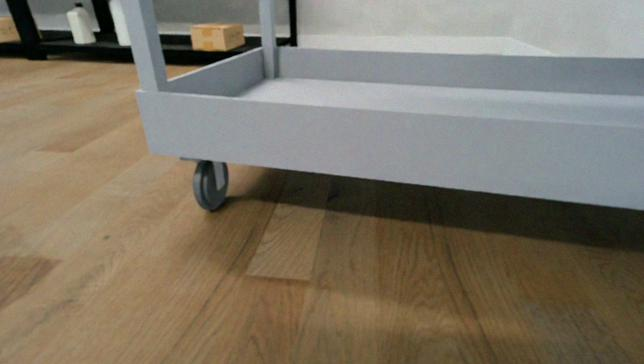

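>>> move(joints={"joint_2_rad":-0.176,"joint_4_rad":-1.97,"joint_6_rad":0.315}, min_time_s=1.8)

>>> move(base={"strafe_m":0.87,"translate_m":0.13,"rotate_rad":2.995}, joints={"joint_1_rad":0,"joint_2_rad":-1.2,"joint_3_rad":3.142,"joint_4_rad":-2.03,"joint_5_rad":0,"joint_6_rad":-0.7,"joint_7_rad":2.463,"hand_index_pip":0.58,"hand_middle_pip":0.58,"hand_ring_pip":0.58}, cameras=["base_camera"])

>>> move(base={"translate_m":-1.48}, cameras=["all"])

Scene clock: 50.27 s.
move: done
base_odometry: x=-1.778 y=-1.398 heading=-0.338
base_tilt: forward=+0.3 right=-0.2
base_status: not commanded
joint_positions: joint_1_rad=+0.014 joint_2_rad=-0.167 joint_3_rad=+3.144 joint_4_rad=-2.002 joint_5_rad=-0.004 joint_6_rad=+0.376 joint_7_rad=-0.007 hand_index_mcp=+0.749 hand_index_abd=-0.003 hand_index_pip=-0.738 hand_index_dip=+0.697 hand_middle_mcp=+0.748 hand_middle_abd=+0.001 hand_middle_pip=-0.738 hand_middle_dip=+0.699 hand_ring_mcp=+0.748 hand_ring_abd=+0.003 hand_ring_pip=-0.739 hand_ring_dip=+0.697 hand_thumb_cmc=+0.706 hand_thumb_axl=+0.677 hand_thumb_mcp=+0.226 hand_thumb_ipl=+0.168 hand_current_limit=+0.700 hand_speed=-0.600
joint_status: all done
hand_state: goal,goal,goal,goal,goal,goal,goal,goal,goal,goal,goal,goal,goal,goal,goal,goal
index_mcp_current_ma: -1
index_abd_current_ma: 0
index_pip_current_ma: 0
index_dip_current_ma: 0
middle_mcp_current_ma: -1
middle_abd_current_ma: 0
middle_pip_current_ma: 0
middle_dip_current_ma: 0
ring_mcp_current_ma: -2
ring_abd_current_ma: 0
ring_pip_current_ma: 0
ring_dip_current_ma: 0
thumb_cmc_current_ma: -3
thumb_axl_current_ma: 0
thumb_mcp_current_ma: 0
thumb_ipl_current_ma: 0
hand_goal_index_mcp: 0.754
hand_goal_index_abd: 0.000
hand_goal_index_pip: -0.740
hand_goal_index_dip: 0.696
hand_goal_middle_mcp: 0.754
hand_goal_middle_abd: 0.000
hand_goal_middle_pip: -0.740
hand_goal_middle_dip: 0.696
hand_goal_ring_mcp: 0.754
hand_goal_ring_abd: 0.000
hand_goal_ring_pip: -0.740
hand_goal_ring_dip: 0.696
hand_goal_thumb_cmc: 0.714
hand_goal_thumb_axl: 0.678
hand_goal_thumb_mcp: 0.226
hand_goal_thumb_ipl: 0.168
motor_effort: joint_1_rad=+1(2) joint_2_rad=-12(16) joint_3_rad=+1(1) joint_4_rad=+18(19) joint_5_rad=+0(1) joint_6_rad=+9(10) joint_7_rad=+0(1)
hand_pose: x=+0.6618 y=+0.0156 z=+0.9644 quat_wxyz=(+0.526, -0.464, +0.478, -0.529) (m; base frame)
hand_target: x=+0.6593 y=+0.0326 z=+0.9706 quat_wxyz=(+0.538, -0.468, +0.485, -0.507) (m; base frame)
hand_status: not commanded
pictures: none

Scene clock: 54.07 s.
move: done
base_odometry: x=-1.366 y=-0.620 heading=+2.656
base_tilt: forward=+0.3 right=-0.2
base_status: done
joint_positions: joint_1_rad=+0.009 joint_2_rad=-1.180 joint_3_rad=+3.141 joint_4_rad=-2.010 joint_5_rad=-0.004 joint_6_rad=-0.639 joint_7_rad=+2.386 hand_index_mcp=+0.759 hand_index_abd=+0.001 hand_index_pip=+0.579 hand_index_dip=+0.697 hand_middle_mcp=+0.759 hand_middle_abd=+0.001 hand_middle_pip=+0.579 hand_middle_dip=+0.698 hand_ring_mcp=+0.760 hand_ring_abd=+0.003 hand_ring_pip=+0.579 hand_ring_dip=+0.697 hand_thumb_cmc=+0.719 hand_thumb_axl=+0.677 hand_thumb_mcp=+0.226 hand_thumb_ipl=+0.168 hand_current_limit=+0.700 hand_speed=-0.600
joint_status: all done
hand_state: goal,goal,goal,goal,goal,goal,goal,goal,goal,goal,goal,goal,goal,goal,goal,goal
index_mcp_current_ma: 1
index_abd_current_ma: 0
index_pip_current_ma: 0
index_dip_current_ma: 0
middle_mcp_current_ma: 1
middle_abd_current_ma: 0
middle_pip_current_ma: 0
middle_dip_current_ma: 0
ring_mcp_current_ma: 1
ring_abd_current_ma: 0
ring_pip_current_ma: 0
ring_dip_current_ma: 0
thumb_cmc_current_ma: 1
thumb_axl_current_ma: 0
thumb_mcp_current_ma: 0
thumb_ipl_current_ma: 0
hand_goal_index_mcp: 0.754
hand_goal_index_abd: 0.000
hand_goal_index_pip: 0.580
hand_goal_index_dip: 0.696
hand_goal_middle_mcp: 0.754
hand_goal_middle_abd: 0.000
hand_goal_middle_pip: 0.580
hand_goal_middle_dip: 0.696
hand_goal_ring_mcp: 0.754
hand_goal_ring_abd: 0.000
hand_goal_ring_pip: 0.580
hand_goal_ring_dip: 0.696
hand_goal_thumb_cmc: 0.714
hand_goal_thumb_axl: 0.678
hand_goal_thumb_mcp: 0.226
hand_goal_thumb_ipl: 0.168
motor_effort: joint_1_rad=+1(3) joint_2_rad=+14(16) joint_3_rad=+1(3) joint_4_rad=+15(19) joint_5_rad=+0(1) joint_6_rad=+9(11) joint_7_rad=+0(2)
hand_pose: x=+0.2565 y=-0.0738 z=+1.1309 quat_wxyz=(-0.295, -0.616, -0.263, -0.681) (m; base frame)
hand_target: x=+0.2579 y=-0.0699 z=+1.1106 quat_wxyz=(-0.311, -0.625, -0.299, -0.651) (m; base frame)
hand_status: not commanded
pictures: base_camera

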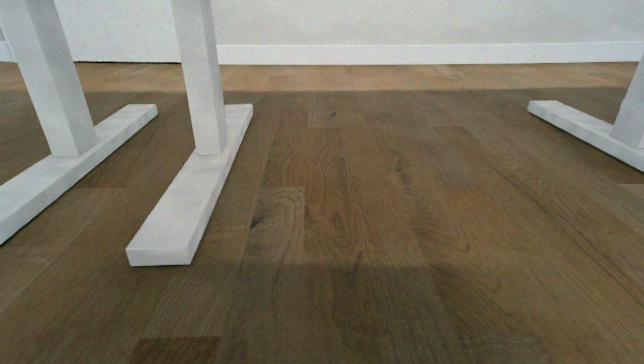

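Scene clock: 58.07 s.
move: done
base_odometry: x=-0.057 y=-1.311 heading=+2.657
base_tilt: forward=+0.3 right=-0.2
base_status: done
joint_positions: joint_1_rad=+0.009 joint_2_rad=-1.187 joint_3_rad=+3.141 joint_4_rad=-2.012 joint_5_rad=-0.004 joint_6_rad=-0.642 joint_7_rad=+2.386 hand_index_mcp=+0.759 hand_index_abd=+0.001 hand_index_pip=+0.579 hand_index_dip=+0.697 hand_middle_mcp=+0.759 hand_middle_abd=+0.001 hand_middle_pip=+0.579 hand_middle_dip=+0.698 hand_ring_mcp=+0.760 hand_ring_abd=+0.003 hand_ring_pip=+0.579 hand_ring_dip=+0.697 hand_thumb_cmc=+0.719 hand_thumb_axl=+0.677 hand_thumb_mcp=+0.226 hand_thumb_ipl=+0.168 hand_current_limit=+0.700 hand_speed=-0.600
joint_status: not commanded
hand_state: goal,goal,goal,goal,goal,goal,goal,goal,goal,goal,goal,goal,goal,goal,goal,goal
index_mcp_current_ma: 1
index_abd_current_ma: 0
index_pip_current_ma: 0
index_dip_current_ma: 0
middle_mcp_current_ma: 1
middle_abd_current_ma: 0
middle_pip_current_ma: 0
middle_dip_current_ma: 0
ring_mcp_current_ma: 1
ring_abd_current_ma: 0
ring_pip_current_ma: 0
ring_dip_current_ma: 0
thumb_cmc_current_ma: 1
thumb_axl_current_ma: 0
thumb_mcp_current_ma: 0
thumb_ipl_current_ma: 0
hand_goal_index_mcp: 0.754
hand_goal_index_abd: 0.000
hand_goal_index_pip: 0.580
hand_goal_index_dip: 0.696
hand_goal_middle_mcp: 0.754
hand_goal_middle_abd: 0.000
hand_goal_middle_pip: 0.580
hand_goal_middle_dip: 0.696
hand_goal_ring_mcp: 0.754
hand_goal_ring_abd: 0.000
hand_goal_ring_pip: 0.580
hand_goal_ring_dip: 0.696
hand_goal_thumb_cmc: 0.714
hand_goal_thumb_axl: 0.678
hand_goal_thumb_mcp: 0.226
hand_goal_thumb_ipl: 0.168
motor_effort: joint_1_rad=+1(2) joint_2_rad=+16(17) joint_3_rad=+1(2) joint_4_rad=+15(17) joint_5_rad=+0(1) joint_6_rad=+9(9) joint_7_rad=+0(1)
hand_pose: x=+0.2543 y=-0.0737 z=+1.1298 quat_wxyz=(-0.296, -0.616, -0.263, -0.682) (m; base frame)
hand_target: x=+0.2579 y=-0.0699 z=+1.1106 quat_wxyz=(-0.311, -0.625, -0.299, -0.651) (m; base frame)
hand_status: not commanded
pictures: base_camera, wrist_camera
camera_calibration:
wrist_camera: T_world_to_cam=[[0.02692, -0.995437, -0.0915438, 0.0536069], [-0.631346, 0.0540704, -0.773614, 0.998809], [0.775034, 0.0786215, -0.62701, 0.643661], [0, 0, 0, 1]] pos_world=[0.130293, -0.0512493, 1.18118]

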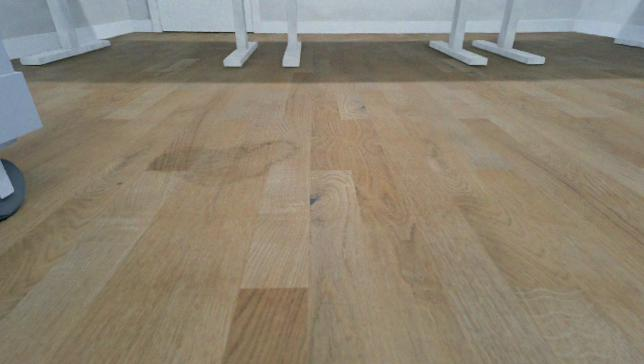

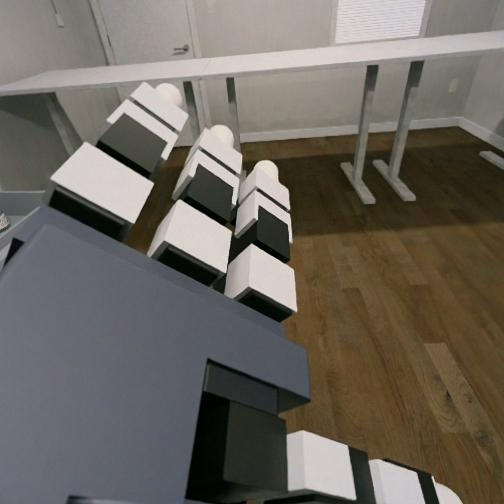

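>>> move(base={"translate_m":-0.07,"strafe_m":0.93,"rotate_rad":0.043}, cameras=["all"])

Scene clock: 66.67 s.
move: done
base_odometry: x=-0.428 y=-2.167 heading=+2.701
base_tilt: forward=+0.3 right=-0.2
base_status: done
joint_positions: joint_1_rad=+0.006 joint_2_rad=-1.187 joint_3_rad=+3.141 joint_4_rad=-2.012 joint_5_rad=-0.004 joint_6_rad=-0.642 joint_7_rad=+2.387 hand_index_mcp=+0.759 hand_index_abd=+0.001 hand_index_pip=+0.579 hand_index_dip=+0.697 hand_middle_mcp=+0.759 hand_middle_abd=+0.001 hand_middle_pip=+0.579 hand_middle_dip=+0.698 hand_ring_mcp=+0.760 hand_ring_abd=+0.003 hand_ring_pip=+0.579 hand_ring_dip=+0.697 hand_thumb_cmc=+0.719 hand_thumb_axl=+0.677 hand_thumb_mcp=+0.226 hand_thumb_ipl=+0.168 hand_current_limit=+0.700 hand_speed=-0.600
joint_status: not commanded
hand_state: goal,goal,goal,goal,goal,goal,goal,goal,goal,goal,goal,goal,goal,goal,goal,goal
index_mcp_current_ma: 1
index_abd_current_ma: 0
index_pip_current_ma: 0
index_dip_current_ma: 0
middle_mcp_current_ma: 1
middle_abd_current_ma: 0
middle_pip_current_ma: 0
middle_dip_current_ma: 0
ring_mcp_current_ma: 2
ring_abd_current_ma: 0
ring_pip_current_ma: 0
ring_dip_current_ma: 0
thumb_cmc_current_ma: 1
thumb_axl_current_ma: 0
thumb_mcp_current_ma: 0
thumb_ipl_current_ma: 0
hand_goal_index_mcp: 0.754
hand_goal_index_abd: 0.000
hand_goal_index_pip: 0.580
hand_goal_index_dip: 0.696
hand_goal_middle_mcp: 0.754
hand_goal_middle_abd: 0.000
hand_goal_middle_pip: 0.580
hand_goal_middle_dip: 0.696
hand_goal_ring_mcp: 0.754
hand_goal_ring_abd: 0.000
hand_goal_ring_pip: 0.580
hand_goal_ring_dip: 0.696
hand_goal_thumb_cmc: 0.714
hand_goal_thumb_axl: 0.678
hand_goal_thumb_mcp: 0.226
hand_goal_thumb_ipl: 0.168
motor_effort: joint_1_rad=+1(3) joint_2_rad=+14(15) joint_3_rad=+1(2) joint_4_rad=+15(16) joint_5_rad=+0(1) joint_6_rad=+9(10) joint_7_rad=+1(1)
hand_pose: x=+0.2545 y=-0.0734 z=+1.1297 quat_wxyz=(-0.295, -0.615, -0.264, -0.682) (m; base frame)
hand_target: x=+0.2579 y=-0.0699 z=+1.1106 quat_wxyz=(-0.311, -0.625, -0.299, -0.651) (m; base frame)
hand_status: not commanded
pictures: base_camera, wrist_camera
camera_calibration:
wrist_camera: T_world_to_cam=[[0.0292997, -0.995383, -0.0914068, 0.0531369], [-0.631568, 0.0524447, -0.773545, 0.998805], [0.774766, 0.0803942, -0.627115, 0.643748], [0, 0, 0, 1]] pos_world=[0.130503, -0.0512441, 1.18118]

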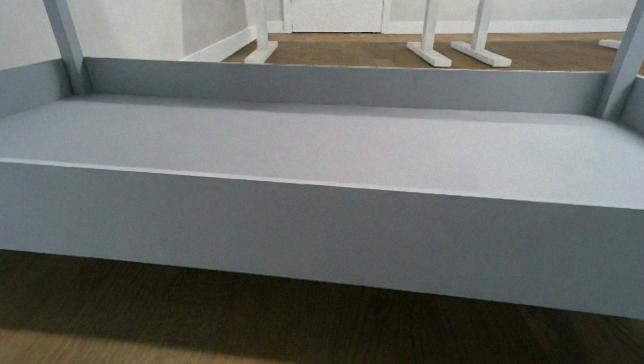

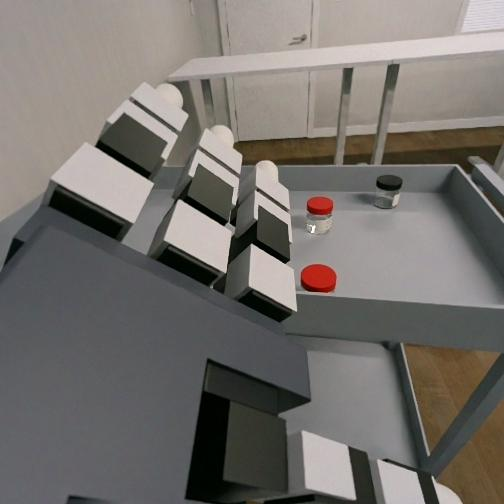

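>>> move(base={"translate_m":0.7,"strafe_m":-0.03}, speeds={"translate_m":0.14}, cameras=["all"])

>>> zoom_image(camera="wrist_camera", region=[300, 20, 504, 224])

Scene clock: 74.10 s.
move: done
base_odometry: x=-1.048 y=-1.841 heading=+2.701
base_tilt: forward=+0.3 right=-0.2
base_status: done
joint_positions: joint_1_rad=+0.006 joint_2_rad=-1.190 joint_3_rad=+3.141 joint_4_rad=-2.014 joint_5_rad=-0.004 joint_6_rad=-0.643 joint_7_rad=+2.387 hand_index_mcp=+0.759 hand_index_abd=+0.002 hand_index_pip=+0.580 hand_index_dip=+0.697 hand_middle_mcp=+0.760 hand_middle_abd=+0.002 hand_middle_pip=+0.579 hand_middle_dip=+0.698 hand_ring_mcp=+0.760 hand_ring_abd=+0.003 hand_ring_pip=+0.579 hand_ring_dip=+0.697 hand_thumb_cmc=+0.719 hand_thumb_axl=+0.677 hand_thumb_mcp=+0.226 hand_thumb_ipl=+0.168 hand_current_limit=+0.700 hand_speed=-0.600
joint_status: not commanded
hand_state: goal,goal,goal,goal,goal,goal,goal,goal,goal,goal,goal,goal,goal,goal,goal,goal
index_mcp_current_ma: 1
index_abd_current_ma: 0
index_pip_current_ma: 0
index_dip_current_ma: 0
middle_mcp_current_ma: 1
middle_abd_current_ma: 0
middle_pip_current_ma: 0
middle_dip_current_ma: 0
ring_mcp_current_ma: 2
ring_abd_current_ma: 0
ring_pip_current_ma: 0
ring_dip_current_ma: 0
thumb_cmc_current_ma: 1
thumb_axl_current_ma: 0
thumb_mcp_current_ma: 0
thumb_ipl_current_ma: 0
hand_goal_index_mcp: 0.754
hand_goal_index_abd: 0.000
hand_goal_index_pip: 0.580
hand_goal_index_dip: 0.696
hand_goal_middle_mcp: 0.754
hand_goal_middle_abd: 0.000
hand_goal_middle_pip: 0.580
hand_goal_middle_dip: 0.696
hand_goal_ring_mcp: 0.754
hand_goal_ring_abd: 0.000
hand_goal_ring_pip: 0.580
hand_goal_ring_dip: 0.696
hand_goal_thumb_cmc: 0.714
hand_goal_thumb_axl: 0.678
hand_goal_thumb_mcp: 0.226
hand_goal_thumb_ipl: 0.168
motor_effort: joint_1_rad=+1(3) joint_2_rad=+15(17) joint_3_rad=+1(2) joint_4_rad=+15(17) joint_5_rad=+0(1) joint_6_rad=+9(10) joint_7_rad=+0(1)
hand_pose: x=+0.2539 y=-0.0734 z=+1.1291 quat_wxyz=(-0.295, -0.615, -0.264, -0.682) (m; base frame)
hand_target: x=+0.2579 y=-0.0699 z=+1.1106 quat_wxyz=(-0.311, -0.625, -0.299, -0.651) (m; base frame)
hand_status: not commanded
pictures: base_camera, wrist_camera
camera_calibration:
wrist_camera: T_world_to_cam=[[0.0295158, -0.995386, -0.091302, 0.0529393], [-0.631455, 0.052239, -0.77365, 0.997986], [0.77485, 0.0804881, -0.627, 0.643632], [0, 0, 0, 1]] pos_world=[0.129903, -0.0512434, 1.18048]

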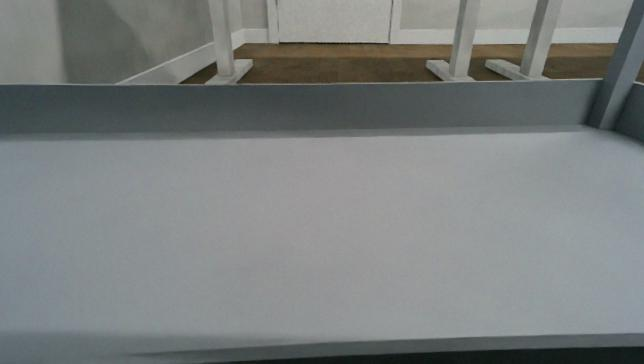

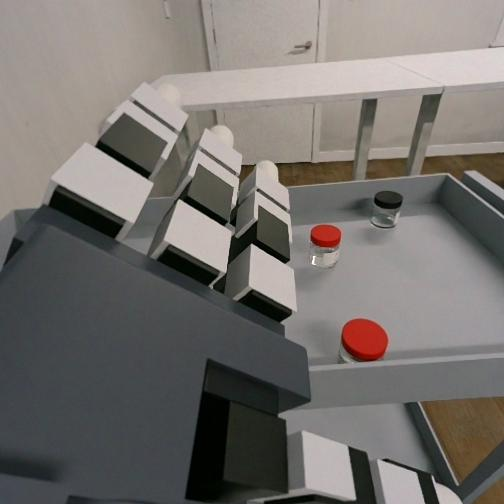

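Scaled by 2.471.

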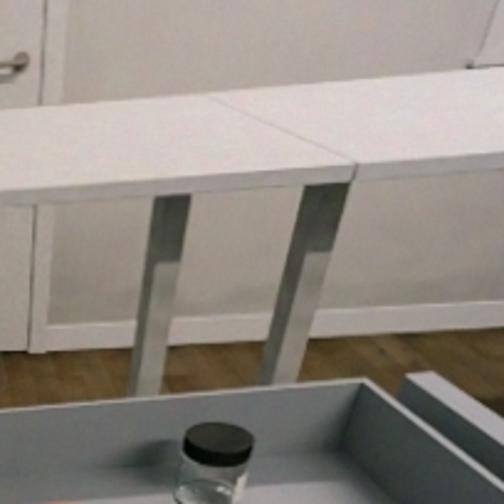

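>>> move(base={"strafe_m":0.1,"rotate_rad":-0.03}, speeds={"strafe_m":0.3})

>>> move(base={"translate_m":0.42}, speeds={"translate_m":0.1}, cameras=["all"])

>>> zoom_image(camera="wrist_camera", region=[300, 20, 504, 224])

Scene clock: 77.17 s.
move: done
base_odometry: x=-1.091 y=-1.931 heading=+2.671
base_tilt: forward=+0.3 right=-0.2
base_status: done
joint_positions: joint_1_rad=+0.004 joint_2_rad=-1.190 joint_3_rad=+3.141 joint_4_rad=-2.014 joint_5_rad=-0.004 joint_6_rad=-0.643 joint_7_rad=+2.387 hand_index_mcp=+0.759 hand_index_abd=+0.002 hand_index_pip=+0.580 hand_index_dip=+0.697 hand_middle_mcp=+0.760 hand_middle_abd=+0.002 hand_middle_pip=+0.579 hand_middle_dip=+0.698 hand_ring_mcp=+0.760 hand_ring_abd=+0.003 hand_ring_pip=+0.580 hand_ring_dip=+0.697 hand_thumb_cmc=+0.719 hand_thumb_axl=+0.677 hand_thumb_mcp=+0.226 hand_thumb_ipl=+0.168 hand_current_limit=+0.700 hand_speed=-0.600
joint_status: not commanded
hand_state: goal,goal,goal,goal,goal,goal,goal,goal,goal,goal,goal,goal,goal,goal,goal,goal
index_mcp_current_ma: 1
index_abd_current_ma: 0
index_pip_current_ma: 0
index_dip_current_ma: 0
middle_mcp_current_ma: 2
middle_abd_current_ma: 0
middle_pip_current_ma: 0
middle_dip_current_ma: 0
ring_mcp_current_ma: 2
ring_abd_current_ma: 0
ring_pip_current_ma: 0
ring_dip_current_ma: 0
thumb_cmc_current_ma: 1
thumb_axl_current_ma: 0
thumb_mcp_current_ma: 0
thumb_ipl_current_ma: 0
hand_goal_index_mcp: 0.754
hand_goal_index_abd: 0.000
hand_goal_index_pip: 0.580
hand_goal_index_dip: 0.696
hand_goal_middle_mcp: 0.754
hand_goal_middle_abd: 0.000
hand_goal_middle_pip: 0.580
hand_goal_middle_dip: 0.696
hand_goal_ring_mcp: 0.754
hand_goal_ring_abd: 0.000
hand_goal_ring_pip: 0.580
hand_goal_ring_dip: 0.696
hand_goal_thumb_cmc: 0.714
hand_goal_thumb_axl: 0.678
hand_goal_thumb_mcp: 0.226
hand_goal_thumb_ipl: 0.168
motor_effort: joint_1_rad=+2(4) joint_2_rad=+15(15) joint_3_rad=+1(3) joint_4_rad=+16(16) joint_5_rad=+0(1) joint_6_rad=+9(9) joint_7_rad=+0(1)
hand_pose: x=+0.2540 y=-0.0731 z=+1.1290 quat_wxyz=(-0.294, -0.615, -0.264, -0.682) (m; base frame)
hand_target: x=+0.2579 y=-0.0699 z=+1.1106 quat_wxyz=(-0.311, -0.625, -0.299, -0.651) (m; base frame)
hand_status: not commanded
pictures: none

Scene clock: 81.93 s.
move: done
base_odometry: x=-1.466 y=-1.741 heading=+2.671
base_tilt: forward=+0.3 right=-0.2
base_status: done
joint_positions: joint_1_rad=+0.004 joint_2_rad=-1.192 joint_3_rad=+3.141 joint_4_rad=-2.015 joint_5_rad=-0.004 joint_6_rad=-0.643 joint_7_rad=+2.387 hand_index_mcp=+0.759 hand_index_abd=+0.002 hand_index_pip=+0.580 hand_index_dip=+0.697 hand_middle_mcp=+0.760 hand_middle_abd=+0.002 hand_middle_pip=+0.580 hand_middle_dip=+0.698 hand_ring_mcp=+0.761 hand_ring_abd=+0.003 hand_ring_pip=+0.580 hand_ring_dip=+0.697 hand_thumb_cmc=+0.719 hand_thumb_axl=+0.677 hand_thumb_mcp=+0.226 hand_thumb_ipl=+0.168 hand_current_limit=+0.700 hand_speed=-0.600
joint_status: not commanded
hand_state: goal,goal,goal,goal,goal,goal,goal,goal,goal,goal,goal,goal,goal,goal,goal,goal
index_mcp_current_ma: 1
index_abd_current_ma: 0
index_pip_current_ma: 0
index_dip_current_ma: 0
middle_mcp_current_ma: 2
middle_abd_current_ma: 0
middle_pip_current_ma: 0
middle_dip_current_ma: 0
ring_mcp_current_ma: 2
ring_abd_current_ma: 0
ring_pip_current_ma: 0
ring_dip_current_ma: 0
thumb_cmc_current_ma: 1
thumb_axl_current_ma: 0
thumb_mcp_current_ma: 0
thumb_ipl_current_ma: 0
hand_goal_index_mcp: 0.754
hand_goal_index_abd: 0.000
hand_goal_index_pip: 0.580
hand_goal_index_dip: 0.696
hand_goal_middle_mcp: 0.754
hand_goal_middle_abd: 0.000
hand_goal_middle_pip: 0.580
hand_goal_middle_dip: 0.696
hand_goal_ring_mcp: 0.754
hand_goal_ring_abd: 0.000
hand_goal_ring_pip: 0.580
hand_goal_ring_dip: 0.696
hand_goal_thumb_cmc: 0.714
hand_goal_thumb_axl: 0.678
hand_goal_thumb_mcp: 0.226
hand_goal_thumb_ipl: 0.168
motor_effort: joint_1_rad=+1(2) joint_2_rad=+15(19) joint_3_rad=+1(2) joint_4_rad=+15(17) joint_5_rad=+0(1) joint_6_rad=+9(9) joint_7_rad=+0(1)
hand_pose: x=+0.2534 y=-0.0731 z=+1.1288 quat_wxyz=(-0.295, -0.615, -0.264, -0.682) (m; base frame)
hand_target: x=+0.2579 y=-0.0699 z=+1.1106 quat_wxyz=(-0.311, -0.625, -0.299, -0.651) (m; base frame)
hand_status: not commanded
pictures: base_camera, wrist_camera
camera_calibration:
wrist_camera: T_world_to_cam=[[0.0311597, -0.995361, -0.0910257, 0.0524867], [-0.631113, 0.0510263, -0.774011, 0.997615], [0.775065, 0.0815654, -0.626595, 0.643385], [0, 0, 0, 1]] pos_world=[0.129307, -0.0511394, 1.18008]

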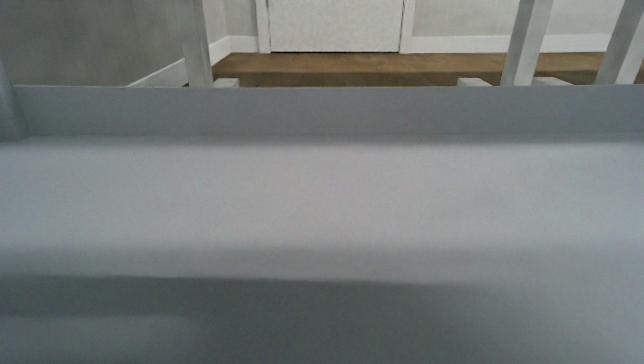

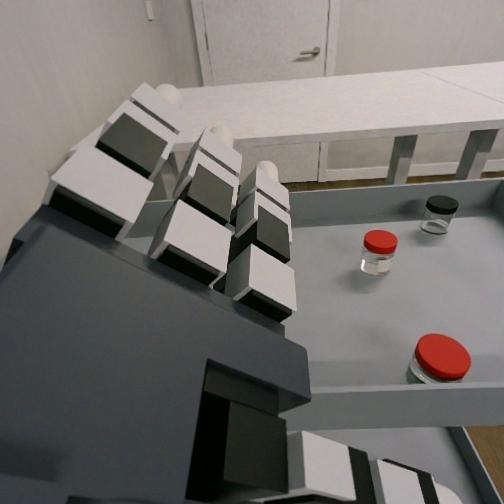

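Scaled by 2.471.

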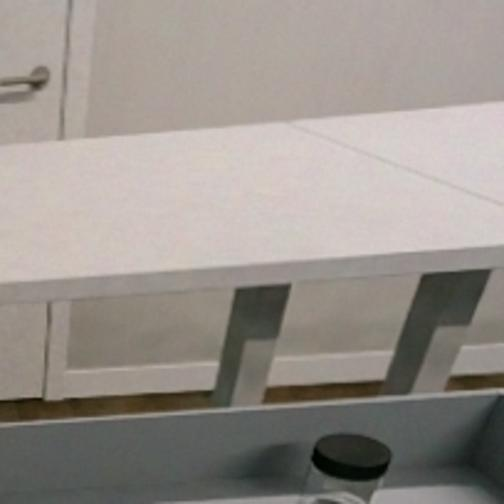

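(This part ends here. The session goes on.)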